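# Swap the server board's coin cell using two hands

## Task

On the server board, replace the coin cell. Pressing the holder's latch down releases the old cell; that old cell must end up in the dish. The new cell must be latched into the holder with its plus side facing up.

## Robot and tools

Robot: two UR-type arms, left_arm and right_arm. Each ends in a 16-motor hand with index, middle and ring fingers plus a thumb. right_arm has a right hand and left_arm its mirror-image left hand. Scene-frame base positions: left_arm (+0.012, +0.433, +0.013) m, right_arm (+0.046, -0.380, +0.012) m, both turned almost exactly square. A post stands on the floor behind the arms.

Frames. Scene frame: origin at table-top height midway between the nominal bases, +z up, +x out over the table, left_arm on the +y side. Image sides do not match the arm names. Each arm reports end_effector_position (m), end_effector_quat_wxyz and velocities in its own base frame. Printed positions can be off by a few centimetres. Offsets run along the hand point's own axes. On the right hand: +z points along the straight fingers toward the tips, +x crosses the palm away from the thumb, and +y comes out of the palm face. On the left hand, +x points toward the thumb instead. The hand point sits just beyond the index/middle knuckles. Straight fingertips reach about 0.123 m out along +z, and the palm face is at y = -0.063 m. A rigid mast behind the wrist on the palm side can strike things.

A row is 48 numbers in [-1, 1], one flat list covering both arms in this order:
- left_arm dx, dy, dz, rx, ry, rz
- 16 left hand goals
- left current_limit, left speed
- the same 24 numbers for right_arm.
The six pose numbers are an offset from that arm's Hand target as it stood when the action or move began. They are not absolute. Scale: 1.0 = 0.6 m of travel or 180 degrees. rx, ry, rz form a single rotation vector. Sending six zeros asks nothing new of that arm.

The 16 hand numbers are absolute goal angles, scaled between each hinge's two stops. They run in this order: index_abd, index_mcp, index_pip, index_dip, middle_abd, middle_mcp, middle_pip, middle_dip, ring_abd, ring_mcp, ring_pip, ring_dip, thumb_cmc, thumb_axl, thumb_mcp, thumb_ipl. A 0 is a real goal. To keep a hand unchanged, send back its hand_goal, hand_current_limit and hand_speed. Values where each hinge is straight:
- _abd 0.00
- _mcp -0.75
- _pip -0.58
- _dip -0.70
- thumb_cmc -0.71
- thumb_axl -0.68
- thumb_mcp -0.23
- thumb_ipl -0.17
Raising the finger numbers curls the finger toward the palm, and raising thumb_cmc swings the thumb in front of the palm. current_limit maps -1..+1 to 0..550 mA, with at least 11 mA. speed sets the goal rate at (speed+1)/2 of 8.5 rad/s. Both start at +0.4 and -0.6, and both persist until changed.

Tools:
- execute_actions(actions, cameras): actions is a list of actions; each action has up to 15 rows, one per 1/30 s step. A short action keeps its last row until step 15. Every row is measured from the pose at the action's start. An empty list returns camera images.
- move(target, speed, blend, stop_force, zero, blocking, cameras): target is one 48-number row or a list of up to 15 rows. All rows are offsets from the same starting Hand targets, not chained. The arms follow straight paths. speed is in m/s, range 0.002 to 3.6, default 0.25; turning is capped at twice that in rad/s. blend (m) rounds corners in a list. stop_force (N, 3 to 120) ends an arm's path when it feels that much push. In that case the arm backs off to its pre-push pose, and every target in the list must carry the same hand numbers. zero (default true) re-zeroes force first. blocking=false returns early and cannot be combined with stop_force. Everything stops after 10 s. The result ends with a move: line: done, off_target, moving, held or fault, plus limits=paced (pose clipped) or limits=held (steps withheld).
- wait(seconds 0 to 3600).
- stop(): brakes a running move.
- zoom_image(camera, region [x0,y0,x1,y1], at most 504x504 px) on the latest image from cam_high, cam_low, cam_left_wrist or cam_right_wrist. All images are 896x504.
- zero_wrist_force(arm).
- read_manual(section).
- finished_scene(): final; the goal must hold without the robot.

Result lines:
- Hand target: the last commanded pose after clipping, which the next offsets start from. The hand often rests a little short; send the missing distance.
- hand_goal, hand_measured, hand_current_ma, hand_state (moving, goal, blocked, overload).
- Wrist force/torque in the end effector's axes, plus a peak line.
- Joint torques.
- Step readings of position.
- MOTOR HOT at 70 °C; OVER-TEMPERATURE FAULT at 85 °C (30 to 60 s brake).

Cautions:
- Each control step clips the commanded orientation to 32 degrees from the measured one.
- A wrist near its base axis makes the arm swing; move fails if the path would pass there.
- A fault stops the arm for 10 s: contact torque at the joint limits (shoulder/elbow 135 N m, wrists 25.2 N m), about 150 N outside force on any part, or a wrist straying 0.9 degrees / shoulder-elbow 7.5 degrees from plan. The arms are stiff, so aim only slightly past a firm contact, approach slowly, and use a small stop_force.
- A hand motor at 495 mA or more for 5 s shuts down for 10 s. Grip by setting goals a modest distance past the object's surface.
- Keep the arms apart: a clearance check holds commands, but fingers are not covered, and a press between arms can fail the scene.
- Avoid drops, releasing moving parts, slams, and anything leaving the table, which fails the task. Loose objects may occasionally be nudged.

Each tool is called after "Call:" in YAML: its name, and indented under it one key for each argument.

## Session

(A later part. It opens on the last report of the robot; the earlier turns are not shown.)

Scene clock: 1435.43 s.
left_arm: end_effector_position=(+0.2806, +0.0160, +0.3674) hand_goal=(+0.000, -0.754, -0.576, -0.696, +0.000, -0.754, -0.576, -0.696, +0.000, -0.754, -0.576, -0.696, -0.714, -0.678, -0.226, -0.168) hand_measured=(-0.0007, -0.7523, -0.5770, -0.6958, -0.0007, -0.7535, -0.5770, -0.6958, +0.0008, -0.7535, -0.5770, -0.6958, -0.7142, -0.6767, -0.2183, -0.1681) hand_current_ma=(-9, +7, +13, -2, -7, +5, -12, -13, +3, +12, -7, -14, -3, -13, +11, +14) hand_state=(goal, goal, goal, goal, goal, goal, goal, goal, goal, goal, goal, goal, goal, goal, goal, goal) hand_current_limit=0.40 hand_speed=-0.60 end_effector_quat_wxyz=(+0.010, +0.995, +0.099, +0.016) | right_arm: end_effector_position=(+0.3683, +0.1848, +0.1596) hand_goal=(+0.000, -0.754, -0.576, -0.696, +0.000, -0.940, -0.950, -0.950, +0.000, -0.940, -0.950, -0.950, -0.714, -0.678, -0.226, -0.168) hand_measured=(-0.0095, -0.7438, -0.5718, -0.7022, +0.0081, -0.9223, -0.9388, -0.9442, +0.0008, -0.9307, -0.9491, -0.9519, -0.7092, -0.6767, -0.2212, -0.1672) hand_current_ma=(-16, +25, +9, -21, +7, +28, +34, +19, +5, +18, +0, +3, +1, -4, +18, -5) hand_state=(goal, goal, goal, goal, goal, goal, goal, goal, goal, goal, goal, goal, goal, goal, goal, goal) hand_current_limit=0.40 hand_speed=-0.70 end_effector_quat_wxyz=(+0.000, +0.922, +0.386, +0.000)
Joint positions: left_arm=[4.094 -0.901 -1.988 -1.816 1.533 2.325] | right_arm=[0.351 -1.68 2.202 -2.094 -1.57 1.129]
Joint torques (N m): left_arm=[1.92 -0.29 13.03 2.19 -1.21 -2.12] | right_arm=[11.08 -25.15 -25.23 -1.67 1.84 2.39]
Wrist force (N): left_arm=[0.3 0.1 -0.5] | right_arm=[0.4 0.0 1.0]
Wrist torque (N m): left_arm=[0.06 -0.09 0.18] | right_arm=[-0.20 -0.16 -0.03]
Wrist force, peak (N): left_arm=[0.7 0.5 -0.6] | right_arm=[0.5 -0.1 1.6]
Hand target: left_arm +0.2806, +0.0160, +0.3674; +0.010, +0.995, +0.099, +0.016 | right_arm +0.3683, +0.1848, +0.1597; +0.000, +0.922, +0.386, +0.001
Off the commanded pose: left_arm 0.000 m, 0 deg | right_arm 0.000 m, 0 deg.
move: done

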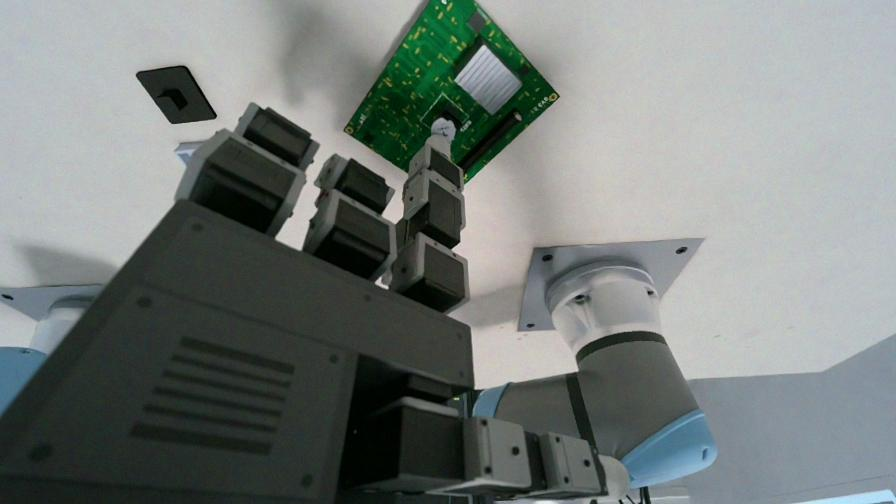

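Call:
move:
  target: [0,0,0,0,0,0,0.000,-0.754,-0.576,-0.696,0.000,-0.754,-0.576,-0.696,0.000,-0.754,-0.576,-0.696,-0.714,-0.678,-0.226,-0.168,0.4,-0.6,0,0,0.0133,0,0,0,0.0,-0.754,-0.576,-0.696,0.0,-0.94,-0.95,-0.95,0.000,-0.94,-0.95,-0.95,-0.714,-0.678,-0.226,-0.168,0.4,-0.7]
  speed: 0.004
  stop_force: 10

Call:
move:
  target: [0,0,0,0,0,0,0.000,-0.754,-0.576,-0.696,0.000,-0.754,-0.576,-0.696,0.000,-0.754,-0.576,-0.696,-0.714,-0.678,-0.226,-0.168,0.4,-0.6,0,0,0.01,0,0,0,0.0,-0.754,-0.576,-0.696,0.0,-0.94,-0.95,-0.95,0.000,-0.94,-0.95,-0.95,-0.714,-0.678,-0.226,-0.168,0.4,-0.7]
  speed: 0.004
  stop_force: 25
  zero: false
  cameras: ["cam_right_wrist", "cam_low"]

Call:
zoom_image:
  camera: "cam_right_wrist"
  region: [390, 90, 480, 180]

Scene clock: 1444.63 s.
left_arm: end_effector_position=(+0.2806, +0.0160, +0.3674) hand_goal=(+0.000, -0.754, -0.576, -0.696, +0.000, -0.754, -0.576, -0.696, +0.000, -0.754, -0.576, -0.696, -0.714, -0.678, -0.226, -0.168) hand_measured=(-0.0007, -0.7535, -0.5770, -0.6958, -0.0007, -0.7535, -0.5770, -0.6958, -0.0007, -0.7535, -0.5770, -0.6958, -0.7142, -0.6777, -0.2173, -0.1681) hand_current_ma=(-5, +3, +7, +5, -26, +2, -11, -5, -3, +14, +9, +4, +20, -3, +5, -1) hand_state=(goal, goal, goal, goal, goal, goal, goal, goal, goal, goal, goal, goal, goal, goal, goal, goal) hand_current_limit=0.40 hand_speed=-0.60 end_effector_quat_wxyz=(+0.010, +0.995, +0.099, +0.016) | right_arm: end_effector_position=(+0.3684, +0.1848, +0.1558) hand_goal=(+0.000, -0.754, -0.576, -0.696, +0.000, -0.940, -0.950, -0.950, +0.000, -0.940, -0.950, -0.950, -0.714, -0.678, -0.226, -0.168) hand_measured=(-0.0095, -0.7426, -0.5744, -0.7009, +0.0081, -0.9223, -0.9388, -0.9430, +0.0023, -0.9307, -0.9491, -0.9519, -0.7092, -0.6767, -0.2212, -0.1672) hand_current_ma=(-13, +36, -2, -13, +11, +47, +31, +18, -14, +13, -11, -6, +14, -10, +5, -3) hand_state=(goal, goal, goal, goal, goal, goal, goal, goal, goal, goal, goal, goal, goal, goal, goal, goal) hand_current_limit=0.40 hand_speed=-0.70 end_effector_quat_wxyz=(+0.000, +0.922, +0.386, +0.001)
Joint positions: left_arm=[4.094 -0.901 -1.988 -1.816 1.533 2.325] | right_arm=[0.351 -1.674 2.209 -2.107 -1.57 1.129]
Joint torques (N m): left_arm=[2.43 0.04 13.51 2.02 -1.25 -1.97] | right_arm=[9.99 -22.93 -23.38 0.13 2.85 2.21]
Wrist force (N, zeroed by zero_wrist_force on right_arm): left_arm=[0.2 -0.2 -0.4] | right_arm=[-1.1 0.0 -10.8]
Wrist torque (N m, zeroed by zero_wrist_force on right_arm): left_arm=[0.02 -0.08 0.18] | right_arm=[0.85 -0.13 -0.09]
Wrist force, peak (N, zeroed by zero_wrist_force on right_arm): left_arm=[0.7 0.2 -0.9] | right_arm=[-0.9 0.2 -12.6]
Hand target: left_arm +0.2806, +0.0160, +0.3674; +0.010, +0.995, +0.099, +0.016 | right_arm +0.3684, +0.1848, +0.1558; +0.000, +0.922, +0.386, +0.001 (not the last commanded pose)
Off the commanded pose: left_arm 0.000 m, 0 deg | right_arm 0.004 m, 0 deg.
move: contact (right_arm)

Scene clock: 1445.87 s.
left_arm: end_effector_position=(+0.2806, +0.0160, +0.3674) hand_goal=(+0.000, -0.754, -0.576, -0.696, +0.000, -0.754, -0.576, -0.696, +0.000, -0.754, -0.576, -0.696, -0.714, -0.678, -0.226, -0.168) hand_measured=(-0.0007, -0.7535, -0.5770, -0.6958, -0.0007, -0.7535, -0.5770, -0.6958, -0.0007, -0.7535, -0.5770, -0.6958, -0.7142, -0.6777, -0.2173, -0.1681) hand_current_ma=(+1, +10, +13, +4, -2, +16, +7, -9, -8, +13, -10, +10, +0, +13, +4, -1) hand_state=(goal, goal, goal, goal, goal, goal, goal, goal, goal, goal, goal, goal, goal, goal, goal, goal) hand_current_limit=0.40 hand_speed=-0.60 end_effector_quat_wxyz=(+0.010, +0.995, +0.099, +0.016) | right_arm: end_effector_position=(+0.3684, +0.1848, +0.1549) hand_goal=(+0.000, -0.754, -0.576, -0.696, +0.000, -0.940, -0.950, -0.950, +0.000, -0.940, -0.950, -0.950, -0.714, -0.678, -0.226, -0.168) hand_measured=(-0.0124, -0.7438, -0.5782, -0.7022, +0.0096, -0.9235, -0.9388, -0.9442, +0.0023, -0.9319, -0.9491, -0.9519, -0.7092, -0.6767, -0.2212, -0.1672) hand_current_ma=(-24, +26, +1, -9, +12, +32, +40, +25, -12, +24, -10, +0, +3, +11, +4, +6) hand_state=(goal, goal, goal, goal, goal, goal, goal, goal, goal, goal, goal, goal, goal, goal, goal, goal) hand_current_limit=0.40 hand_speed=-0.70 end_effector_quat_wxyz=(+0.000, +0.922, +0.386, +0.001)
Joint positions: left_arm=[4.094 -0.901 -1.988 -1.816 1.533 2.325] | right_arm=[0.351 -1.672 2.21 -2.11 -1.57 1.129]
Joint torques (N m): left_arm=[1.71 -0.59 13.29 2.07 -1.25 -1.99] | right_arm=[10.22 -16.37 -16.67 0.85 3.03 2.27]
Wrist force (N, zeroed by zero_wrist_force on right_arm): left_arm=[0.6 0.0 -0.3] | right_arm=[-1.3 0.2 -26.1]
Wrist torque (N m, zeroed by zero_wrist_force on right_arm): left_arm=[0.03 -0.13 0.21] | right_arm=[2.07 -0.40 -0.10]
Wrist force, peak (N, zeroed by zero_wrist_force on right_arm): left_arm=[0.6 0.1 -1.0] | right_arm=[-1.6 0.1 -28.2]
Hand target: left_arm +0.2806, +0.0160, +0.3674; +0.010, +0.995, +0.099, +0.016 | right_arm +0.3684, +0.1848, +0.1549; +0.000, +0.922, +0.386, +0.001 (not the last commanded pose)
Off the commanded pose: left_arm 0.000 m, 0 deg | right_arm 0.005 m, 0 deg.
move: contact (right_arm)
Images, in order (width x height): cam_low 896x504, cam_right_wrist 896x504.

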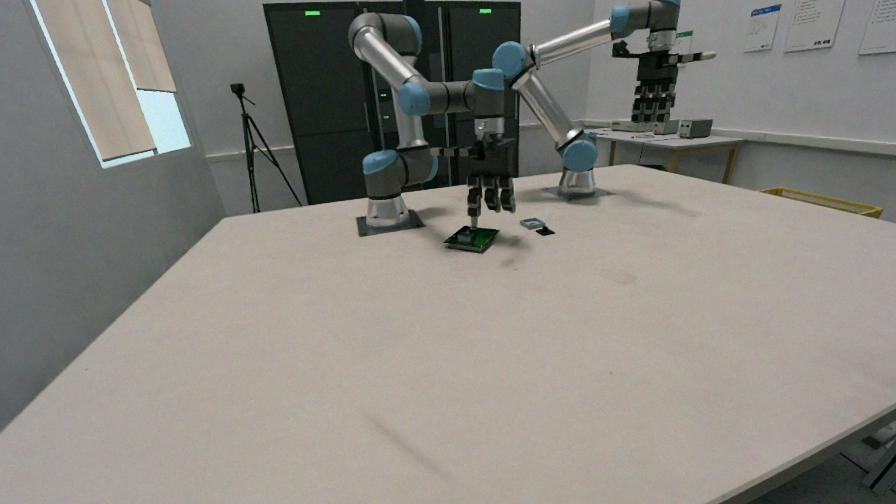

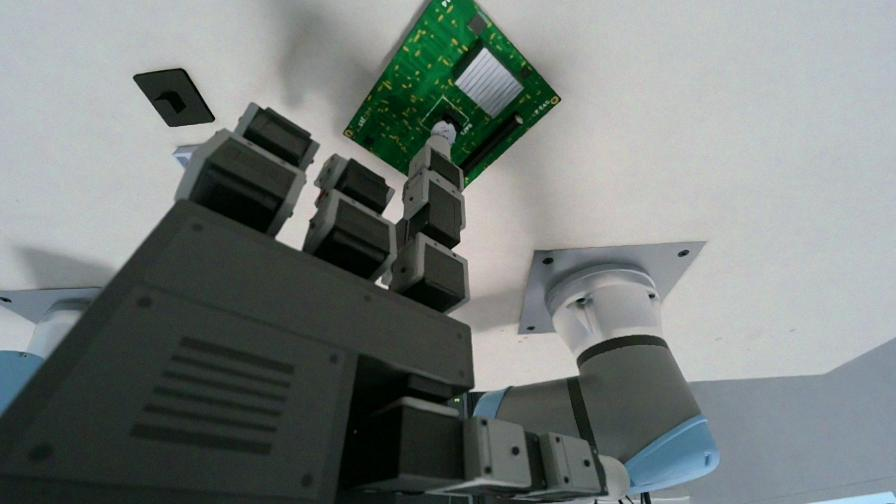

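Scaled by 5.600 from the camera's image (finer frame: 1280x720).

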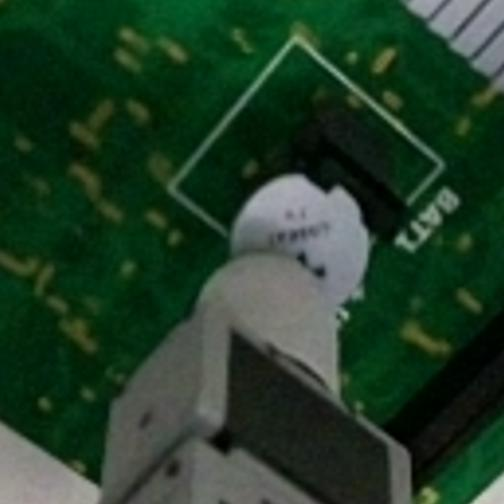

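Call:
move:
  target: [0,0,0,0,0,0,0.000,-0.754,-0.576,-0.696,0.000,-0.754,-0.576,-0.696,0.000,-0.754,-0.576,-0.696,-0.714,-0.678,-0.226,-0.168,0.4,-0.6,0,0,0.01,0,0,0,0.0,-0.754,-0.576,-0.696,0.0,-0.94,-0.95,-0.95,0.000,-0.94,-0.95,-0.95,-0.714,-0.678,-0.226,-0.168,0.4,-0.7]
  speed: 0.004
  stop_force: 38
  zero: false
  cameras: ["cam_right_wrist"]

Call:
zoom_image:
  camera: "cam_right_wrist"
  region: [390, 90, 480, 180]

Scene clock: 1460.23 s.
left_arm: end_effector_position=(+0.2806, +0.0160, +0.3674) hand_goal=(+0.000, -0.754, -0.576, -0.696, +0.000, -0.754, -0.576, -0.696, +0.000, -0.754, -0.576, -0.696, -0.714, -0.678, -0.226, -0.168) hand_measured=(+0.0008, -0.7535, -0.5770, -0.6958, -0.0007, -0.7535, -0.5770, -0.6958, +0.0008, -0.7535, -0.5770, -0.6958, -0.7142, -0.6767, -0.2173, -0.1681) hand_current_ma=(-11, +4, -6, -1, -11, -13, -10, +15, -3, +0, -9, -4, +7, -15, +9, +17) hand_state=(goal, goal, goal, goal, goal, goal, goal, goal, goal, goal, goal, goal, goal, goal, goal, goal) hand_current_limit=0.40 hand_speed=-0.60 end_effector_quat_wxyz=(+0.010, +0.995, +0.099, +0.016) | right_arm: end_effector_position=(+0.3685, +0.1849, +0.1542) hand_goal=(+0.000, -0.754, -0.576, -0.696, +0.000, -0.940, -0.950, -0.950, +0.000, -0.940, -0.950, -0.950, -0.714, -0.678, -0.226, -0.168) hand_measured=(-0.0153, -0.7426, -0.5808, -0.7022, +0.0096, -0.9223, -0.9388, -0.9442, +0.0008, -0.9319, -0.9478, -0.9519, -0.7092, -0.6777, -0.2212, -0.1672) hand_current_ma=(-24, +26, -28, -10, +1, +24, +31, +21, -8, +8, +5, -8, +2, +20, +20, +2) hand_state=(goal, goal, goal, goal, goal, goal, goal, goal, goal, goal, goal, goal, goal, goal, goal, goal) hand_current_limit=0.40 hand_speed=-0.70 end_effector_quat_wxyz=(+0.000, +0.922, +0.386, +0.001)
Joint positions: left_arm=[4.094 -0.901 -1.988 -1.816 1.533 2.325] | right_arm=[0.351 -1.671 2.212 -2.113 -1.57 1.129]
Joint torques (N m): left_arm=[1.81 0.36 12.57 2.16 -1.22 -1.99] | right_arm=[10.76 -10.72 -10.55 1.79 2.92 2.25]
Wrist force (N, zeroed by zero_wrist_force on right_arm): left_arm=[0.6 0.2 -0.5] | right_arm=[-1.8 0.3 -38.8]
Wrist torque (N m, zeroed by zero_wrist_force on right_arm): left_arm=[0.07 -0.13 0.19] | right_arm=[3.07 -0.62 -0.13]
Wrist force, peak (N, zeroed by zero_wrist_force on right_arm): left_arm=[0.7 0.3 -1.0] | right_arm=[-1.9 0.2 -40.9]
Hand target: left_arm +0.2806, +0.0160, +0.3674; +0.010, +0.995, +0.099, +0.016 | right_arm +0.3685, +0.1849, +0.1542; +0.000, +0.922, +0.386, +0.001 (not the last commanded pose)
Off the commanded pose: left_arm 0.000 m, 0 deg | right_arm 0.005 m, 0 deg.
move: contact (right_arm)

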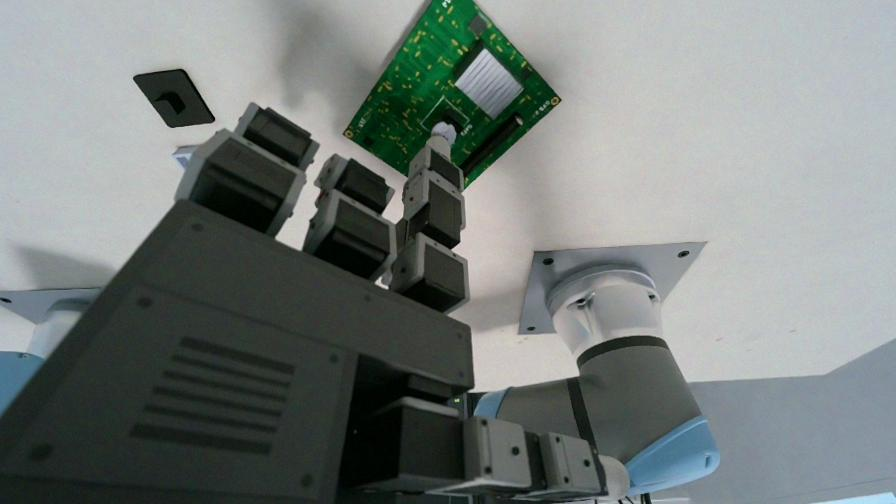

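Scaled by 5.600 from the camera's image (finer frame: 1280x720).

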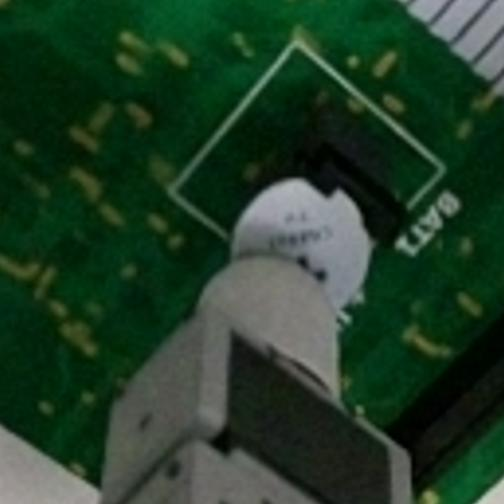

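Call:
move:
  target:
    - [0,0,0,0,0,0,0.000,-0.754,-0.576,-0.696,0.000,-0.754,-0.576,-0.696,0.000,-0.754,-0.576,-0.696,-0.714,-0.678,-0.226,-0.168,0.4,-0.6,0,0,-0.008,0,0,0,0.0,-0.754,-0.576,-0.696,0.0,-0.94,-0.95,-0.95,0.000,-0.94,-0.95,-0.95,-0.714,-0.678,-0.226,-0.168,0.4,-0.7]
    - [0,0,0,0,0,0,0.000,-0.754,-0.576,-0.696,0.000,-0.754,-0.576,-0.696,0.000,-0.754,-0.576,-0.696,-0.714,-0.678,-0.226,-0.168,0.4,-0.6,0,0.0142,-0.008,0,0,0,0.0,-0.754,-0.576,-0.696,0.0,-0.94,-0.95,-0.95,0.000,-0.94,-0.95,-0.95,-0.714,-0.678,-0.226,-0.168,0.4,-0.7]
  speed: 0.03

Call:
move:
  target: [0,0,0,0,0,0,0.000,-0.754,-0.576,-0.696,0.000,-0.754,-0.576,-0.696,0.000,-0.754,-0.576,-0.696,-0.714,-0.678,-0.226,-0.168,0.4,-0.6,0,0,0.015,0,0,0,0.0,-0.754,-0.576,-0.696,0.0,-0.94,-0.95,-0.95,0.000,-0.94,-0.95,-0.95,-0.714,-0.678,-0.226,-0.168,0.4,-0.7]
  speed: 0.004
  stop_force: 4
  cameras: ["cam_right_wrist"]

Call:
zoom_image:
  camera: "cam_right_wrist"
  region: [390, 90, 480, 180]

Scene clock: 1485.23 s.
left_arm: end_effector_position=(+0.2806, +0.0160, +0.3674) hand_goal=(+0.000, -0.754, -0.576, -0.696, +0.000, -0.754, -0.576, -0.696, +0.000, -0.754, -0.576, -0.696, -0.714, -0.678, -0.226, -0.168) hand_measured=(-0.0007, -0.7535, -0.5770, -0.6958, -0.0007, -0.7535, -0.5770, -0.6958, +0.0008, -0.7535, -0.5770, -0.6958, -0.7142, -0.6777, -0.2173, -0.1672) hand_current_ma=(-1, +8, +3, +1, +3, +21, +3, +10, -1, -1, -15, +11, +10, -4, +7, +0) hand_state=(goal, goal, goal, goal, goal, goal, goal, goal, goal, goal, goal, goal, goal, goal, goal, goal) hand_current_limit=0.40 hand_speed=-0.60 end_effector_quat_wxyz=(+0.010, +0.995, +0.099, +0.016) | right_arm: end_effector_position=(+0.3747, +0.1788, +0.1590) hand_goal=(+0.000, -0.754, -0.576, -0.696, +0.000, -0.940, -0.950, -0.950, +0.000, -0.940, -0.950, -0.950, -0.714, -0.678, -0.226, -0.168) hand_measured=(-0.0095, -0.7426, -0.5744, -0.7022, +0.0096, -0.9223, -0.9388, -0.9442, +0.0008, -0.9307, -0.9491, -0.9519, -0.7117, -0.6777, -0.2212, -0.1681) hand_current_ma=(-12, +27, +6, -25, +3, +37, +38, +36, -6, -6, +6, -1, +9, +5, +12, +4) hand_state=(goal, goal, goal, goal, goal, goal, goal, goal, goal, goal, goal, goal, goal, goal, goal, goal) hand_current_limit=0.40 hand_speed=-0.70 end_effector_quat_wxyz=(+0.000, +0.922, +0.386, +0.001) end_effector_velocity=(-0.001, +0.001, +0.000) end_effector_angular_velocity=(+0.001, -0.001, -0.002)
Joint positions: left_arm=[4.094 -0.901 -1.988 -1.816 1.533 2.325] | right_arm=[0.331 -1.676 2.201 -2.098 -1.57 1.109]
Joint velocities: left_arm=[within noise] | right_arm=[0.004 0 0.001 -0.002 0 0.006]
Joint torques (N m): left_arm=[1.46 -0.25 13.08 2.01 -1.24 -1.98] | right_arm=[10.96 -17.95 -22.6 -3.96 2.91 2.42]
Wrist force (N, zeroed by zero_wrist_force on right_arm): left_arm=[0.5 0.3 -0.2] | right_arm=[0.2 -0.1 -0.1]
Wrist torque (N m, zeroed by zero_wrist_force on right_arm): left_arm=[0.05 -0.12 0.19] | right_arm=[0.00 -0.02 0.14]
Wrist force, peak (N, zeroed by zero_wrist_force on right_arm): left_arm=[0.9 0.3 -0.8] | right_arm=[-1.8 0.5 -39.2]
Hand target: left_arm +0.2806, +0.0160, +0.3674; +0.010, +0.995, +0.099, +0.016 | right_arm +0.3746, +0.1789, +0.1590; +0.000, +0.922, +0.386, +0.001
Off the commanded pose: left_arm 0.000 m, 0 deg | right_arm 0.000 m, 0 deg.
move: done

Scene clock: 1487.57 s.
left_arm: end_effector_position=(+0.2806, +0.0160, +0.3674) hand_goal=(+0.000, -0.754, -0.576, -0.696, +0.000, -0.754, -0.576, -0.696, +0.000, -0.754, -0.576, -0.696, -0.714, -0.678, -0.226, -0.168) hand_measured=(-0.0007, -0.7535, -0.5770, -0.6958, +0.0008, -0.7535, -0.5770, -0.6958, +0.0008, -0.7535, -0.5757, -0.6958, -0.7142, -0.6767, -0.2183, -0.1672) hand_current_ma=(-16, -5, -2, -2, -20, +13, -11, -2, +10, +14, -3, +6, -3, -6, -6, +9) hand_state=(goal, goal, goal, goal, goal, goal, goal, goal, goal, goal, goal, goal, goal, goal, goal, goal) hand_current_limit=0.40 hand_speed=-0.60 end_effector_quat_wxyz=(+0.010, +0.995, +0.099, +0.016) | right_arm: end_effector_position=(+0.3746, +0.1789, +0.1537) hand_goal=(+0.000, -0.754, -0.576, -0.696, +0.000, -0.940, -0.950, -0.950, +0.000, -0.940, -0.950, -0.950, -0.714, -0.678, -0.226, -0.168) hand_measured=(-0.0095, -0.7426, -0.5757, -0.7022, +0.0081, -0.9223, -0.9388, -0.9430, +0.0023, -0.9307, -0.9491, -0.9519, -0.7117, -0.6777, -0.2222, -0.1672) hand_current_ma=(-6, +18, +1, -10, +5, +35, +25, +11, -7, +20, +2, +9, +10, +20, +18, +1) hand_state=(goal, goal, goal, goal, goal, goal, goal, goal, goal, goal, goal, goal, goal, goal, goal, goal) hand_current_limit=0.40 hand_speed=-0.70 end_effector_quat_wxyz=(+0.000, +0.922, +0.386, +0.001)
Joint positions: left_arm=[4.094 -0.901 -1.988 -1.816 1.533 2.325] | right_arm=[0.331 -1.668 2.21 -2.115 -1.57 1.11]
Joint torques (N m): left_arm=[1.54 0.09 12.4 2.09 -1.18 -2.01] | right_arm=[10.15 -24.95 -25.43 -0.47 2.86 2.39]
Wrist force (N, zeroed by zero_wrist_force on right_arm): left_arm=[0.3 -0.2 -0.6] | right_arm=[-0.4 0.3 -4.8]
Wrist torque (N m, zeroed by zero_wrist_force on right_arm): left_arm=[0.03 -0.10 0.19] | right_arm=[0.40 -0.08 -0.02]
Wrist force, peak (N, zeroed by zero_wrist_force on right_arm): left_arm=[0.5 0.0 -0.9] | right_arm=[-0.6 0.4 -6.4]
Hand target: left_arm +0.2806, +0.0160, +0.3674; +0.010, +0.995, +0.099, +0.016 | right_arm +0.3746, +0.1789, +0.1537; +0.000, +0.922, +0.386, +0.001 (not the last commanded pose)
Off the commanded pose: left_arm 0.000 m, 0 deg | right_arm 0.004 m, 0 deg.
move: contact (right_arm)

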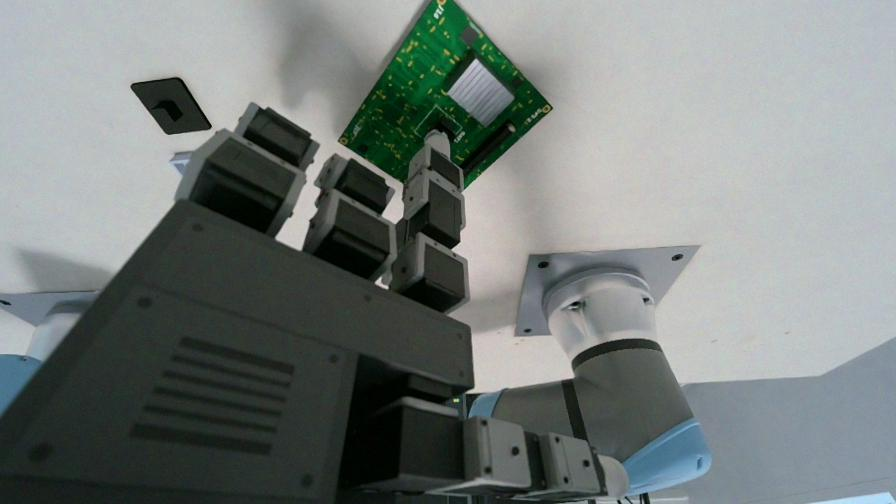

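Scaled by 5.600 from the camera's image (finer frame: 1280x720).

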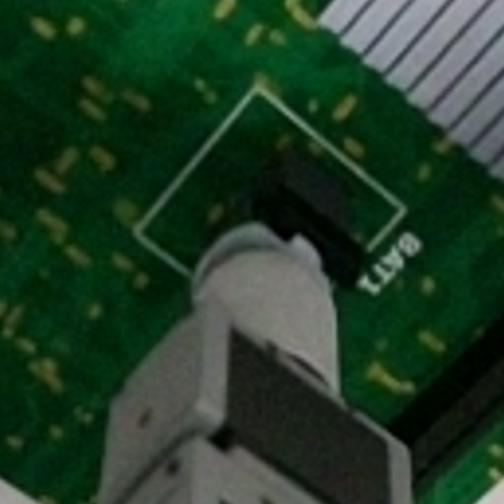

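Call:
move:
  target:
    - [0,0,0,0,0,0,0.000,-0.754,-0.576,-0.696,0.000,-0.754,-0.576,-0.696,0.000,-0.754,-0.576,-0.696,-0.714,-0.678,-0.226,-0.168,0.4,-0.6,0,0,-0.01,0,0,0,0.0,-0.754,-0.576,-0.696,0.0,-0.94,-0.95,-0.95,0.000,-0.94,-0.95,-0.95,-0.714,-0.678,-0.226,-0.168,0.4,-0.7]
    - [0,0,0,0,0,0,0.000,-0.754,-0.576,-0.696,0.000,-0.754,-0.576,-0.696,0.000,-0.754,-0.576,-0.696,-0.714,-0.678,-0.226,-0.168,0.4,-0.6,0,-0.0185,-0.01,0,0,0,0.0,-0.754,-0.576,-0.696,0.0,-0.94,-0.95,-0.95,0.000,-0.94,-0.95,-0.95,-0.714,-0.678,-0.226,-0.168,0.4,-0.7]
  speed: 0.03

Call:
move:
  target: [0,0,0,0,0,0,0.000,-0.754,-0.576,-0.696,0.000,-0.754,-0.576,-0.696,0.000,-0.754,-0.576,-0.696,-0.714,-0.678,-0.226,-0.168,0.4,-0.6,0,0,0.015,0,0,0,0.0,-0.754,-0.576,-0.696,0.0,-0.94,-0.95,-0.95,0.000,-0.94,-0.95,-0.95,-0.714,-0.678,-0.226,-0.168,0.4,-0.7]
  speed: 0.004
  stop_force: 10

Call:
move:
  target: [0,0,0,0,0,0,0.000,-0.754,-0.576,-0.696,0.000,-0.754,-0.576,-0.696,0.000,-0.754,-0.576,-0.696,-0.714,-0.678,-0.226,-0.168,0.4,-0.6,0,0,0.015,0,0,0,0.0,-0.754,-0.576,-0.696,0.0,-0.94,-0.95,-0.95,0.000,-0.94,-0.95,-0.95,-0.714,-0.678,-0.226,-0.168,0.4,-0.7]
  speed: 0.004
  stop_force: 38
  zero: false
  cameras: ["cam_right_wrist"]

Call:
zoom_image:
  camera: "cam_right_wrist"
  region: [390, 90, 480, 180]

Scene clock: 1507.30 s.
left_arm: end_effector_position=(+0.2806, +0.0160, +0.3674) hand_goal=(+0.000, -0.754, -0.576, -0.696, +0.000, -0.754, -0.576, -0.696, +0.000, -0.754, -0.576, -0.696, -0.714, -0.678, -0.226, -0.168) hand_measured=(-0.0007, -0.7535, -0.5770, -0.6958, +0.0008, -0.7535, -0.5770, -0.6958, -0.0007, -0.7535, -0.5770, -0.6958, -0.7142, -0.6767, -0.2173, -0.1672) hand_current_ma=(-10, +10, -5, +9, -8, -1, -7, -17, -11, +10, -12, -8, +13, -19, +3, +15) hand_state=(goal, goal, goal, goal, goal, goal, goal, goal, goal, goal, goal, goal, goal, goal, goal, goal) hand_current_limit=0.40 hand_speed=-0.60 end_effector_quat_wxyz=(+0.010, +0.995, +0.099, +0.016) | right_arm: end_effector_position=(+0.3666, +0.1868, +0.1597) hand_goal=(+0.000, -0.754, -0.576, -0.696, +0.000, -0.940, -0.950, -0.950, +0.000, -0.940, -0.950, -0.950, -0.714, -0.678, -0.226, -0.168) hand_measured=(-0.0095, -0.7426, -0.5731, -0.7022, +0.0081, -0.9235, -0.9388, -0.9442, +0.0008, -0.9307, -0.9491, -0.9519, -0.7117, -0.6777, -0.2212, -0.1681) hand_current_ma=(-26, +17, +4, -15, +15, +42, +29, +22, -2, +13, -4, -3, +2, +11, +24, -3) hand_state=(goal, goal, goal, goal, goal, goal, goal, goal, goal, goal, goal, goal, goal, goal, goal, goal) hand_current_limit=0.40 hand_speed=-0.70 end_effector_quat_wxyz=(+0.000, +0.923, +0.386, +0.001) end_effector_velocity=(+0.001, -0.001, +0.000) end_effector_angular_velocity=(+0.000, +0.001, +0.003)
Joint positions: left_arm=[4.094 -0.901 -1.988 -1.816 1.533 2.325] | right_arm=[0.357 -1.68 2.203 -2.095 -1.57 1.135]
Joint velocities: left_arm=[within noise] | right_arm=[-0.004 0 0 0.001 0 -0.007]
Joint torques (N m): left_arm=[1.16 0.36 13.03 2.03 -1.13 -1.94] | right_arm=[-7.89 -17.61 -19.75 -0.53 1.41 -2.87]
Wrist force (N, zeroed by zero_wrist_force on right_arm): left_arm=[0.5 0.1 -0.6] | right_arm=[0.4 -0.2 -0.2]
Wrist torque (N m, zeroed by zero_wrist_force on right_arm): left_arm=[0.07 -0.12 0.20] | right_arm=[-0.01 -0.05 0.08]
Wrist force, peak (N, zeroed by zero_wrist_force on right_arm): left_arm=[0.7 0.0 -0.8] | right_arm=[-0.3 0.2 -5.2]
Hand target: left_arm +0.2806, +0.0160, +0.3674; +0.010, +0.995, +0.099, +0.016 | right_arm +0.3667, +0.1867, +0.1597; +0.000, +0.922, +0.386, +0.001
Off the commanded pose: left_arm 0.000 m, 0 deg | right_arm 0.000 m, 0 deg.
move: done

Scene clock: 1509.30 s.
left_arm: end_effector_position=(+0.2806, +0.0160, +0.3674) hand_goal=(+0.000, -0.754, -0.576, -0.696, +0.000, -0.754, -0.576, -0.696, +0.000, -0.754, -0.576, -0.696, -0.714, -0.678, -0.226, -0.168) hand_measured=(-0.0007, -0.7535, -0.5770, -0.6958, -0.0007, -0.7535, -0.5770, -0.6958, +0.0008, -0.7535, -0.5770, -0.6958, -0.7129, -0.6767, -0.2173, -0.1681) hand_current_ma=(-19, +2, -1, +20, -10, +15, -23, +21, +7, +24, -25, +9, -1, -2, -10, +2) hand_state=(goal, goal, goal, goal, goal, goal, goal, goal, goal, goal, goal, goal, goal, goal, goal, goal) hand_current_limit=0.40 hand_speed=-0.60 end_effector_quat_wxyz=(+0.010, +0.995, +0.099, +0.016) | right_arm: end_effector_position=(+0.3667, +0.1867, +0.1557) hand_goal=(+0.000, -0.754, -0.576, -0.696, +0.000, -0.940, -0.950, -0.950, +0.000, -0.940, -0.950, -0.950, -0.714, -0.678, -0.226, -0.168) hand_measured=(-0.0095, -0.7450, -0.5744, -0.6971, +0.0081, -0.9223, -0.9388, -0.9442, +0.0008, -0.9307, -0.9491, -0.9531, -0.7117, -0.6777, -0.2212, -0.1681) hand_current_ma=(-23, +20, -4, +3, +15, +40, +23, +29, -9, +23, -7, +0, +8, -5, +12, -1) hand_state=(goal, goal, goal, goal, goal, goal, goal, goal, goal, goal, goal, goal, goal, goal, goal, goal) hand_current_limit=0.40 hand_speed=-0.70 end_effector_quat_wxyz=(+0.000, +0.922, +0.386, +0.001)
Joint positions: left_arm=[4.094 -0.901 -1.988 -1.816 1.533 2.325] | right_arm=[0.357 -1.674 2.21 -2.108 -1.57 1.135]
Joint torques (N m): left_arm=[1.24 -0.19 12.94 2.11 -1.18 -2.01] | right_arm=[-8.85 -22.28 -23.4 -0.17 -0.96 -2.43]
Wrist force (N, zeroed by zero_wrist_force on right_arm): left_arm=[0.5 0.2 -0.5] | right_arm=[-0.9 -0.3 -10.1]
Wrist torque (N m, zeroed by zero_wrist_force on right_arm): left_arm=[0.07 -0.12 0.19] | right_arm=[0.80 -0.15 0.11]
Wrist force, peak (N, zeroed by zero_wrist_force on right_arm): left_arm=[0.7 0.0 -0.7] | right_arm=[-1.1 -0.4 -11.7]
Hand target: left_arm +0.2806, +0.0160, +0.3674; +0.010, +0.995, +0.099, +0.016 | right_arm +0.3667, +0.1867, +0.1557; +0.000, +0.922, +0.386, +0.001 (not the last commanded pose)
Off the commanded pose: left_arm 0.000 m, 0 deg | right_arm 0.005 m, 0 deg.
move: contact (right_arm)

Scene clock: 1510.83 s.
left_arm: end_effector_position=(+0.2806, +0.0160, +0.3674) hand_goal=(+0.000, -0.754, -0.576, -0.696, +0.000, -0.754, -0.576, -0.696, +0.000, -0.754, -0.576, -0.696, -0.714, -0.678, -0.226, -0.168) hand_measured=(-0.0007, -0.7535, -0.5770, -0.6958, +0.0008, -0.7523, -0.5770, -0.6958, +0.0008, -0.7535, -0.5770, -0.6958, -0.7142, -0.6777, -0.2173, -0.1681) hand_current_ma=(-14, +11, +7, -14, +3, +8, +1, -3, +2, +8, -7, -3, +11, -12, -3, +22) hand_state=(goal, goal, goal, goal, goal, goal, goal, goal, goal, goal, goal, goal, goal, goal, goal, goal) hand_current_limit=0.40 hand_speed=-0.60 end_effector_quat_wxyz=(+0.010, +0.995, +0.099, +0.016) | right_arm: end_effector_position=(+0.3668, +0.1867, +0.1538) hand_goal=(+0.000, -0.754, -0.576, -0.696, +0.000, -0.940, -0.950, -0.950, +0.000, -0.940, -0.950, -0.950, -0.714, -0.678, -0.226, -0.168) hand_measured=(-0.0139, -0.7535, -0.5731, -0.6818, +0.0096, -0.9223, -0.9388, -0.9442, +0.0023, -0.9307, -0.9478, -0.9519, -0.7117, -0.6777, -0.2212, -0.1672) hand_current_ma=(-20, -5, -5, +30, +18, +42, +28, +8, +5, +15, -4, +6, +7, +18, +21, -5) hand_state=(goal, goal, goal, goal, goal, goal, goal, goal, goal, goal, goal, goal, goal, goal, goal, goal) hand_current_limit=0.40 hand_speed=-0.70 end_effector_quat_wxyz=(+0.000, +0.922, +0.386, +0.001)
Joint positions: left_arm=[4.094 -0.901 -1.988 -1.816 1.533 2.325] | right_arm=[0.357 -1.671 2.213 -2.115 -1.57 1.135]
Joint torques (N m): left_arm=[0.83 -0.09 12.89 2.15 -1.18 -2.04] | right_arm=[-7.47 -10.88 -11.46 1.5 0.05 -2.37]
Wrist force (N, zeroed by zero_wrist_force on right_arm): left_arm=[0.5 0.3 -0.4] | right_arm=[-1.6 -1.0 -38.8]
Wrist torque (N m, zeroed by zero_wrist_force on right_arm): left_arm=[0.07 -0.12 0.19] | right_arm=[3.04 -0.64 0.07]
Wrist force, peak (N, zeroed by zero_wrist_force on right_arm): left_arm=[0.7 0.2 -0.8] | right_arm=[-1.7 -0.8 -40.4]
Hand target: left_arm +0.2806, +0.0160, +0.3674; +0.010, +0.995, +0.099, +0.016 | right_arm +0.3668, +0.1867, +0.1538; +0.000, +0.922, +0.386, +0.001 (not the last commanded pose)
Off the commanded pose: left_arm 0.000 m, 0 deg | right_arm 0.007 m, 0 deg.
move: contact (right_arm)

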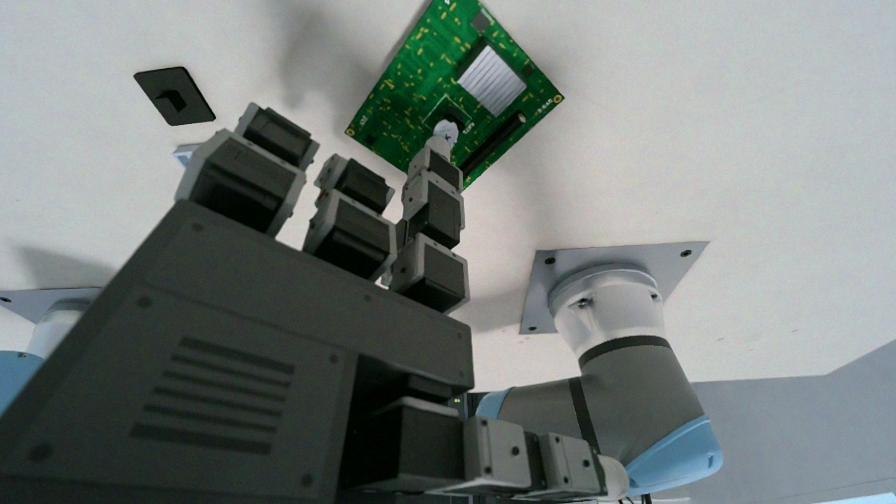

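Scaled by 5.600 from the camera's image (finer frame: 1280x720).

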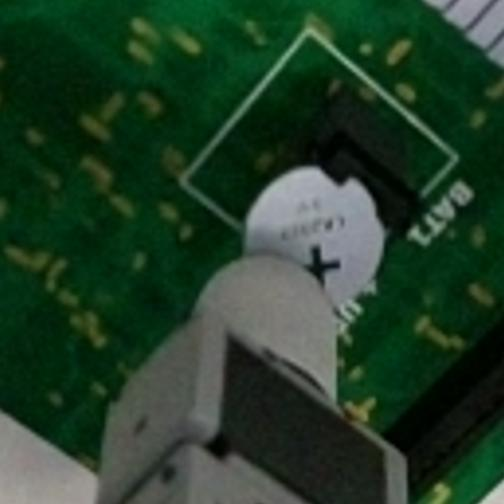

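Call:
move:
  target:
    - [0,0,0,0,0,0,0.000,-0.754,-0.576,-0.696,0.000,-0.754,-0.576,-0.696,0.000,-0.754,-0.576,-0.696,-0.714,-0.678,-0.226,-0.168,0.4,-0.6,0,0,-0.012,0,0,0,0.0,-0.754,-0.576,-0.696,0.0,-0.94,-0.95,-0.95,0.000,-0.94,-0.95,-0.95,-0.714,-0.678,-0.226,-0.168,0.4,-0.7]
    - [0,0,0,0,0,0,0.000,-0.754,-0.576,-0.696,0.000,-0.754,-0.576,-0.696,0.000,-0.754,-0.576,-0.696,-0.714,-0.678,-0.226,-0.168,0.4,-0.6,0,-0.0425,-0.012,0,0,0,0.0,-0.754,-0.576,-0.696,0.0,-0.94,-0.95,-0.95,0.000,-0.94,-0.95,-0.95,-0.714,-0.678,-0.226,-0.168,0.4,-0.7]
  speed: 0.04
  cameras: ["cam_right_wrist"]

Call:
zoom_image:
  camera: "cam_right_wrist"
  region: [400, 70, 480, 150]

Scene clock: 1544.67 s.
left_arm: end_effector_position=(+0.2806, +0.0160, +0.3674) hand_goal=(+0.000, -0.754, -0.576, -0.696, +0.000, -0.754, -0.576, -0.696, +0.000, -0.754, -0.576, -0.696, -0.714, -0.678, -0.226, -0.168) hand_measured=(+0.0008, -0.7535, -0.5770, -0.6958, -0.0007, -0.7535, -0.5770, -0.6971, -0.0007, -0.7523, -0.5770, -0.6958, -0.7142, -0.6767, -0.2173, -0.1672) hand_current_ma=(-10, +19, -13, +9, -14, +8, -18, -1, +4, +2, +3, -4, +1, -10, -2, +8) hand_state=(goal, goal, goal, goal, goal, goal, goal, goal, goal, goal, goal, goal, goal, goal, goal, goal) hand_current_limit=0.40 hand_speed=-0.60 end_effector_quat_wxyz=(+0.010, +0.995, +0.099, +0.016) | right_arm: end_effector_position=(+0.3485, +0.2046, +0.1610) hand_goal=(+0.000, -0.754, -0.576, -0.696, +0.000, -0.940, -0.950, -0.950, +0.000, -0.940, -0.950, -0.950, -0.714, -0.678, -0.226, -0.168) hand_measured=(-0.0080, -0.7486, -0.5731, -0.6894, +0.0081, -0.9223, -0.9388, -0.9442, +0.0023, -0.9307, -0.9478, -0.9519, -0.7129, -0.6767, -0.2212, -0.1681) hand_current_ma=(-25, -8, +1, +4, +15, +45, +28, +22, -6, +19, +4, -8, -1, +10, +14, +1) hand_state=(goal, goal, goal, goal, goal, goal, goal, goal, goal, goal, goal, goal, goal, goal, goal, goal) hand_current_limit=0.40 hand_speed=-0.70 end_effector_quat_wxyz=(+0.000, +0.922, +0.386, +0.001) end_effector_velocity=(+0.001, -0.001, +0.000) end_effector_angular_velocity=(-0.001, +0.001, +0.002)
Joint positions: left_arm=[4.094 -0.901 -1.988 -1.816 1.533 2.325] | right_arm=[0.417 -1.688 2.206 -2.091 -1.57 1.195]
Joint velocities: left_arm=[within noise] | right_arm=[-0.003 0 0 0.001 0 -0.005]
Joint torques (N m): left_arm=[1.37 -0.08 13.07 2.03 -1.09 -2.05] | right_arm=[-8.43 -17.86 -19.49 -0.73 -2.63 -2.62]
Wrist force (N, zeroed by zero_wrist_force on right_arm): left_arm=[0.7 0.0 -0.4] | right_arm=[0.1 0.2 0.0]
Wrist torque (N m, zeroed by zero_wrist_force on right_arm): left_arm=[0.04 -0.15 0.21] | right_arm=[0.01 -0.01 0.19]
Wrist force, peak (N, zeroed by zero_wrist_force on right_arm): left_arm=[0.7 0.0 -0.9] | right_arm=[-1.6 -1.0 -39.0]
Hand target: left_arm +0.2806, +0.0160, +0.3674; +0.010, +0.995, +0.099, +0.016 | right_arm +0.3486, +0.2046, +0.1610; +0.000, +0.922, +0.386, +0.001
Off the commanded pose: left_arm 0.000 m, 0 deg | right_arm 0.000 m, 0 deg.
move: done

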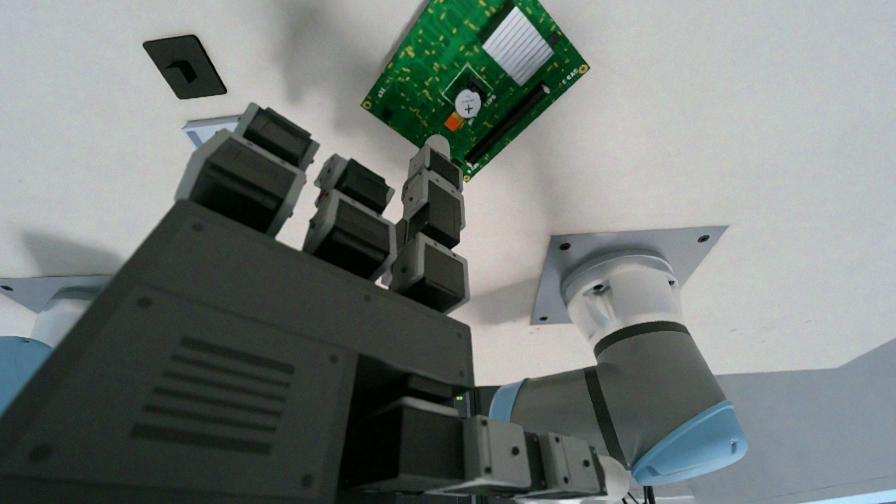

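Scaled by 6.300 from the camera's image (finer frame: 1280x720).

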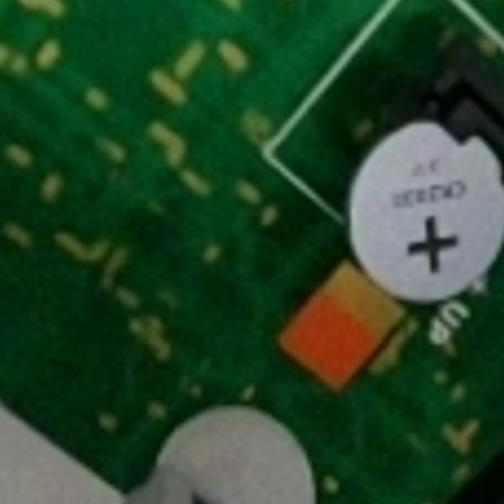

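Call:
move:
  target: [0,0,0,0,0,0,0.000,-0.754,-0.576,-0.696,0.000,-0.754,-0.576,-0.696,0.000,-0.754,-0.576,-0.696,-0.714,-0.678,-0.226,-0.168,0.4,-0.6,-0.095,0.094,-0.417,0,0,0,0.0,-0.754,-0.576,-0.696,0.0,-0.94,-0.95,-0.95,0.000,-0.94,-0.95,-0.95,-0.714,-0.678,-0.226,-0.168,0.4,-0.7]
  speed: 0.25

Call:
move:
  target: [0.0709,0.6347,0.1285,-0.2029,-0.5430,-0.5177,0.000,-0.754,-0.576,-0.696,0.000,-0.754,-0.576,-0.696,0.000,-0.754,-0.576,-0.696,0.571,-0.678,-0.226,-0.168,0.4,-0.6,0,0,0,0,0,0,0.0,-0.754,-0.576,-0.696,0.0,-0.94,-0.95,-0.95,0.000,-0.94,-0.95,-0.95,-0.714,-0.678,-0.226,-0.168,0.4,-0.7]
  speed: 0.3
  cameras: ["all"]

Scene clock: 1638.20 s.
left_arm: end_effector_position=(+0.2806, +0.0160, +0.3674) hand_goal=(+0.000, -0.754, -0.576, -0.696, +0.000, -0.754, -0.576, -0.696, +0.000, -0.754, -0.576, -0.696, -0.714, -0.678, -0.226, -0.168) hand_measured=(+0.0008, -0.7535, -0.5770, -0.6958, -0.0007, -0.7535, -0.5770, -0.6958, +0.0008, -0.7535, -0.5770, -0.6958, -0.7142, -0.6777, -0.2183, -0.1672) hand_current_ma=(+5, +11, +22, -3, +0, +13, -2, +2, +1, +10, -6, +4, +15, -17, -5, -4) hand_state=(goal, goal, goal, goal, goal, goal, goal, goal, goal, goal, goal, goal, goal, goal, goal, goal) hand_current_limit=0.40 hand_speed=-0.60 end_effector_quat_wxyz=(+0.010, +0.995, +0.099, +0.016) | right_arm: end_effector_position=(+0.3483, +0.1241, +0.4110) hand_goal=(+0.000, -0.754, -0.576, -0.696, +0.000, -0.940, -0.950, -0.950, +0.000, -0.940, -0.950, -0.950, -0.714, -0.678, -0.226, -0.168) hand_measured=(-0.0095, -0.7486, -0.5731, -0.6907, +0.0023, -0.9211, -0.9388, -0.9442, +0.0008, -0.9319, -0.9491, -0.9519, -0.7092, -0.6777, -0.2203, -0.1681) hand_current_ma=(-21, +11, +9, +2, +8, +37, +35, -1, -5, +19, -1, +3, -10, +9, +20, +5) hand_state=(goal, goal, goal, goal, goal, goal, goal, goal, goal, goal, goal, goal, goal, goal, goal, goal) hand_current_limit=0.40 hand_speed=-0.70 end_effector_quat_wxyz=(+0.000, +0.922, +0.386, +0.001)
Joint positions: left_arm=[4.094 -0.901 -1.988 -1.816 1.533 2.325] | right_arm=[0.206 -1.922 1.72 -1.37 -1.57 0.984]
Joint torques (N m): left_arm=[0.89 0.21 13.4 2.01 -1.09 -2] | right_arm=[1.8 -16.84 -30.83 -0.56 0.72 1.09]
Wrist force (N, zeroed by zero_wrist_force on right_arm): left_arm=[0.3 0.0 -0.4] | right_arm=[0.1 -0.2 -0.4]
Wrist torque (N m, zeroed by zero_wrist_force on right_arm): left_arm=[0.04 -0.09 0.19] | right_arm=[-0.01 0.01 0.00]
Wrist force, peak (N, zeroed by zero_wrist_force on right_arm): left_arm=[0.8 -0.2 -0.8] | right_arm=[-0.3 0.3 -2.8]
Hand target: left_arm +0.2806, +0.0160, +0.3674; +0.010, +0.995, +0.099, +0.016 | right_arm +0.3483, +0.1241, +0.4111; +0.000, +0.922, +0.386, +0.001
Off the commanded pose: left_arm 0.000 m, 0 deg | right_arm 0.000 m, 0 deg.
move: done

Scene clock: 1643.00 s.
left_arm: end_effector_position=(+0.3998, -0.3500, +0.3005) hand_goal=(+0.000, -0.754, -0.576, -0.696, +0.000, -0.754, -0.576, -0.696, +0.000, -0.754, -0.576, -0.696, +0.570, -0.678, -0.226, -0.168) hand_measured=(-0.0139, -0.7378, -0.5770, -0.6881, -0.0095, -0.7366, -0.5770, -0.6958, -0.0065, -0.7366, -0.5770, -0.6971, +0.5454, -0.6777, -0.2183, -0.1681) hand_current_ma=(-5, +20, +22, +3, -5, +9, +3, -9, +13, +17, +2, -6, -4, -8, +11, +19) hand_state=(goal, goal, goal, goal, goal, goal, goal, goal, goal, goal, goal, goal, blocked, goal, goal, goal) hand_current_limit=0.40 hand_speed=-0.60 end_effector_quat_wxyz=(+0.323, +0.287, +0.643, -0.632) | right_arm: end_effector_position=(+0.3483, +0.1241, +0.4111) hand_goal=(+0.000, -0.754, -0.576, -0.696, +0.000, -0.940, -0.950, -0.950, +0.000, -0.940, -0.950, -0.950, -0.714, -0.678, -0.226, -0.168) hand_measured=(-0.0095, -0.7486, -0.5731, -0.6894, +0.0037, -0.9223, -0.9375, -0.9442, +0.0008, -0.9307, -0.9491, -0.9519, -0.7092, -0.6777, -0.2203, -0.1681) hand_current_ma=(-19, +13, +6, +3, -1, +38, +38, +20, +4, +10, -3, +2, +5, +11, +10, -1) hand_state=(goal, goal, goal, goal, goal, goal, goal, goal, goal, goal, goal, goal, goal, goal, goal, goal) hand_current_limit=0.40 hand_speed=-0.70 end_effector_quat_wxyz=(+0.000, +0.922, +0.386, +0.001)
Joint positions: left_arm=[3.173 -1.396 -2.047 -2.522 -0.022 0.574] | right_arm=[0.206 -1.922 1.719 -1.37 -1.57 0.984]
Joint torques (N m): left_arm=[-2.33 20.48 9.72 0.76 -1.63 -0.91] | right_arm=[-7.34 -17.38 -29.32 -1.03 -2.47 -2.57]
Wrist force (N, zeroed by zero_wrist_force on right_arm): left_arm=[1.0 1.6 -1.6] | right_arm=[0.1 -0.2 -0.3]
Wrist torque (N m, zeroed by zero_wrist_force on right_arm): left_arm=[0.02 -0.01 0.05] | right_arm=[-0.02 0.01 0.00]
Wrist force, peak (N, zeroed by zero_wrist_force on right_arm): left_arm=[0.6 2.0 -1.8] | right_arm=[0.4 -0.2 -0.5]
Hand target: left_arm +0.3997, -0.3502, +0.3004; +0.323, +0.288, +0.646, -0.629 | right_arm +0.3483, +0.1241, +0.4111; +0.000, +0.922, +0.386, +0.001
Off the commanded pose: left_arm 0.000 m, 0 deg | right_arm 0.000 m, 0 deg.
move: done

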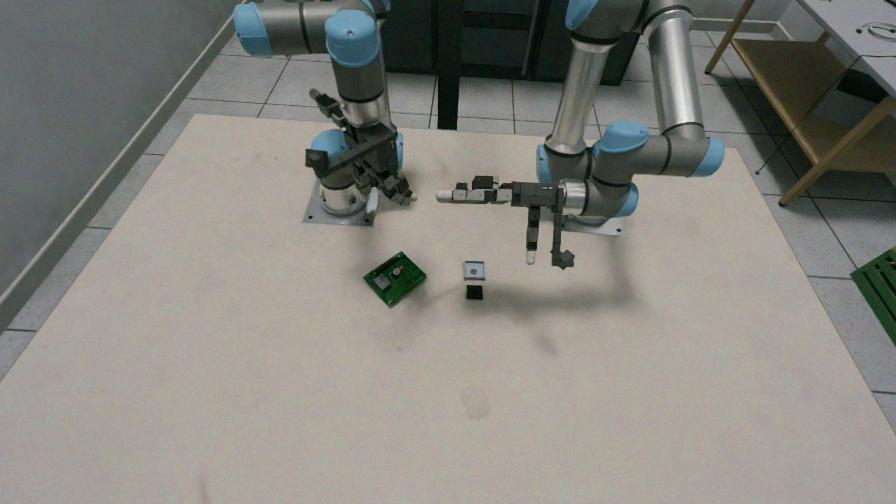

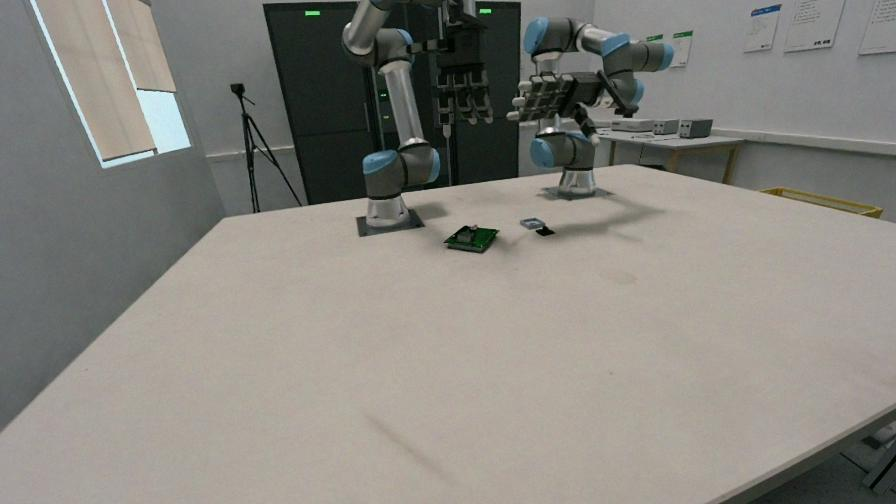

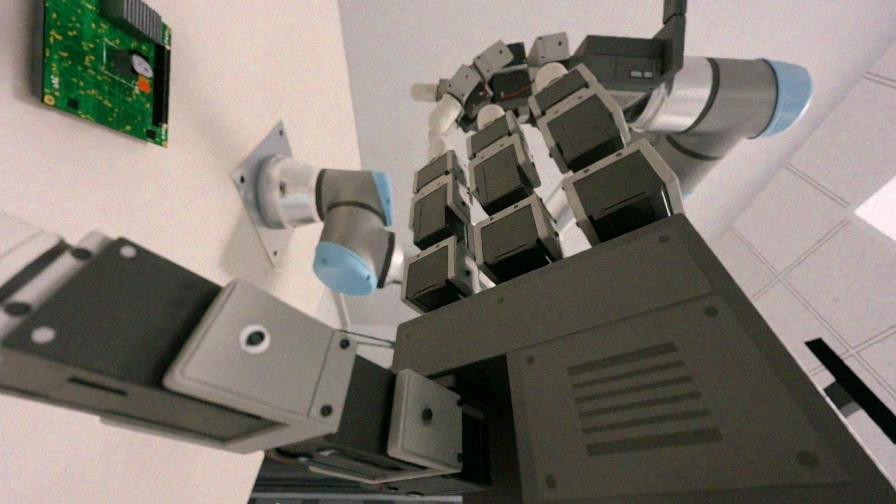

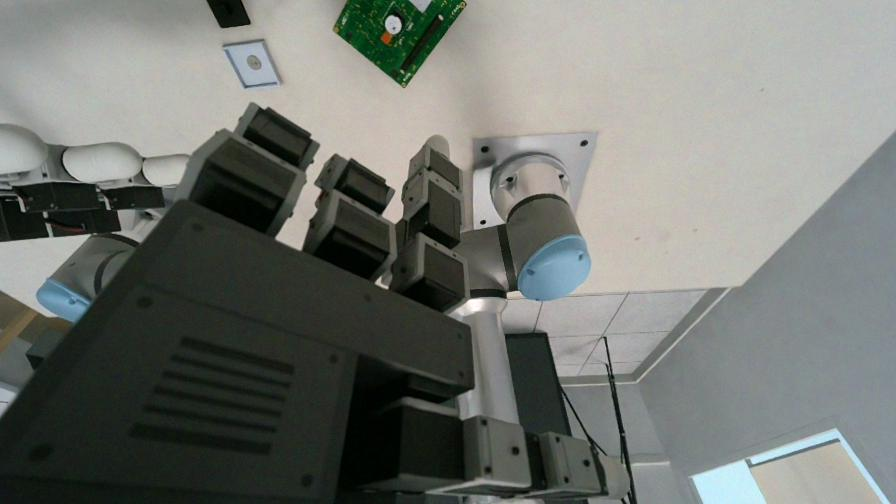

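Call:
zoom_image:
  camera: "cam_left_wrist"
  region: [90, 20, 190, 120]

Scaled by 5.040 from the camera's image (finer frame: 1280x720).

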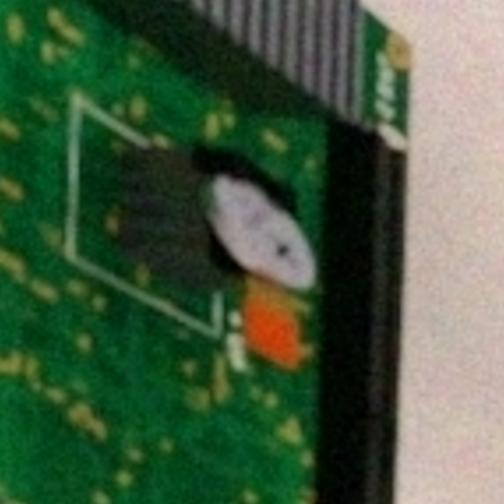

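Call:
move:
  target: [0.202,0.2447,0.3425,0,0,0,0.000,-0.754,-0.576,-0.696,0.000,-0.754,-0.576,-0.696,0.000,-0.754,-0.576,-0.696,0.571,-0.678,-0.226,-0.168,0.4,-0.6,0,0,0,0,0,0,0.0,-0.754,-0.576,-0.696,0.0,-0.94,-0.95,-0.95,0.000,-0.94,-0.95,-0.95,-0.714,-0.678,-0.226,-0.168,0.4,-0.7]
  speed: 0.2
  cameras: ["cam_left_wrist"]

Scene clock: 1659.83 s.
left_arm: end_effector_position=(+0.4491, -0.5534, +0.1140) hand_goal=(+0.000, -0.754, -0.576, -0.696, +0.000, -0.754, -0.576, -0.696, +0.000, -0.754, -0.576, -0.696, +0.570, -0.678, -0.226, -0.168) hand_measured=(-0.0139, -0.7354, -0.5770, -0.6894, -0.0095, -0.7342, -0.5770, -0.6958, -0.0065, -0.7342, -0.5770, -0.6958, +0.5454, -0.6777, -0.2183, -0.1681) hand_current_ma=(-4, +14, +8, +3, -5, +16, -18, +3, -16, +16, +4, -2, -20, -5, -8, +10) hand_state=(goal, goal, goal, goal, goal, blocked, goal, goal, goal, goal, goal, goal, blocked, goal, goal, goal) hand_current_limit=0.40 hand_speed=-0.60 end_effector_quat_wxyz=(+0.322, +0.288, +0.646, -0.629) | right_arm: end_effector_position=(+0.3483, +0.1241, +0.4111) hand_goal=(+0.000, -0.754, -0.576, -0.696, +0.000, -0.940, -0.950, -0.950, +0.000, -0.940, -0.950, -0.950, -0.714, -0.678, -0.226, -0.168) hand_measured=(-0.0080, -0.7486, -0.5731, -0.6894, +0.0023, -0.9223, -0.9388, -0.9442, +0.0008, -0.9319, -0.9491, -0.9519, -0.7092, -0.6777, -0.2212, -0.1681) hand_current_ma=(-11, -6, +4, +3, +9, +35, +31, +6, +9, +12, +0, +22, +15, +9, +26, -5) hand_state=(goal, goal, goal, goal, goal, goal, goal, goal, goal, goal, goal, goal, goal, goal, goal, goal) hand_current_limit=0.40 hand_speed=-0.70 end_effector_quat_wxyz=(+0.000, +0.922, +0.386, +0.001)
Joint positions: left_arm=[2.704 -2.037 -1.821 -2.425 -0.492 0.892] | right_arm=[0.206 -1.922 1.719 -1.37 -1.57 0.984]
Joint torques (N m): left_arm=[-0.01 28.73 13.7 1.56 -0.96 0.05] | right_arm=[-8.12 -17.66 -30.3 -1.36 -2.54 -2.59]
Wrist force (N, zeroed by zero_wrist_force on right_arm): left_arm=[0.8 1.5 -1.7] | right_arm=[0.2 0.0 -0.4]
Wrist torque (N m, zeroed by zero_wrist_force on right_arm): left_arm=[0.04 -0.01 -0.18] | right_arm=[0.01 0.00 0.01]
Wrist force, peak (N, zeroed by zero_wrist_force on right_arm): left_arm=[1.8 2.8 -0.4] | right_arm=[0.3 -0.3 -0.6]
Hand target: left_arm +0.4492, -0.5534, +0.1140; +0.323, +0.288, +0.646, -0.629 | right_arm +0.3483, +0.1241, +0.4111; +0.000, +0.922, +0.386, +0.001
Off the commanded pose: left_arm 0.000 m, 0 deg | right_arm 0.000 m, 0 deg.
move: done

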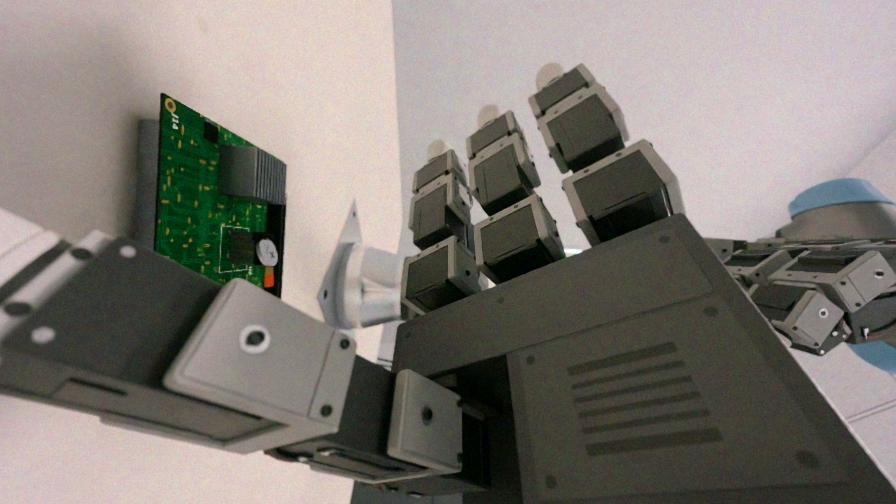

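Call:
zoom_image:
  camera: "cam_left_wrist"
  region: [215, 215, 295, 295]

Scaled by 6.300 from the camera's image (finer frame: 1280x720).

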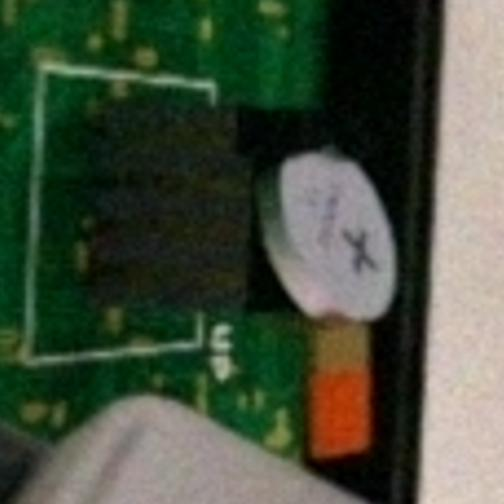

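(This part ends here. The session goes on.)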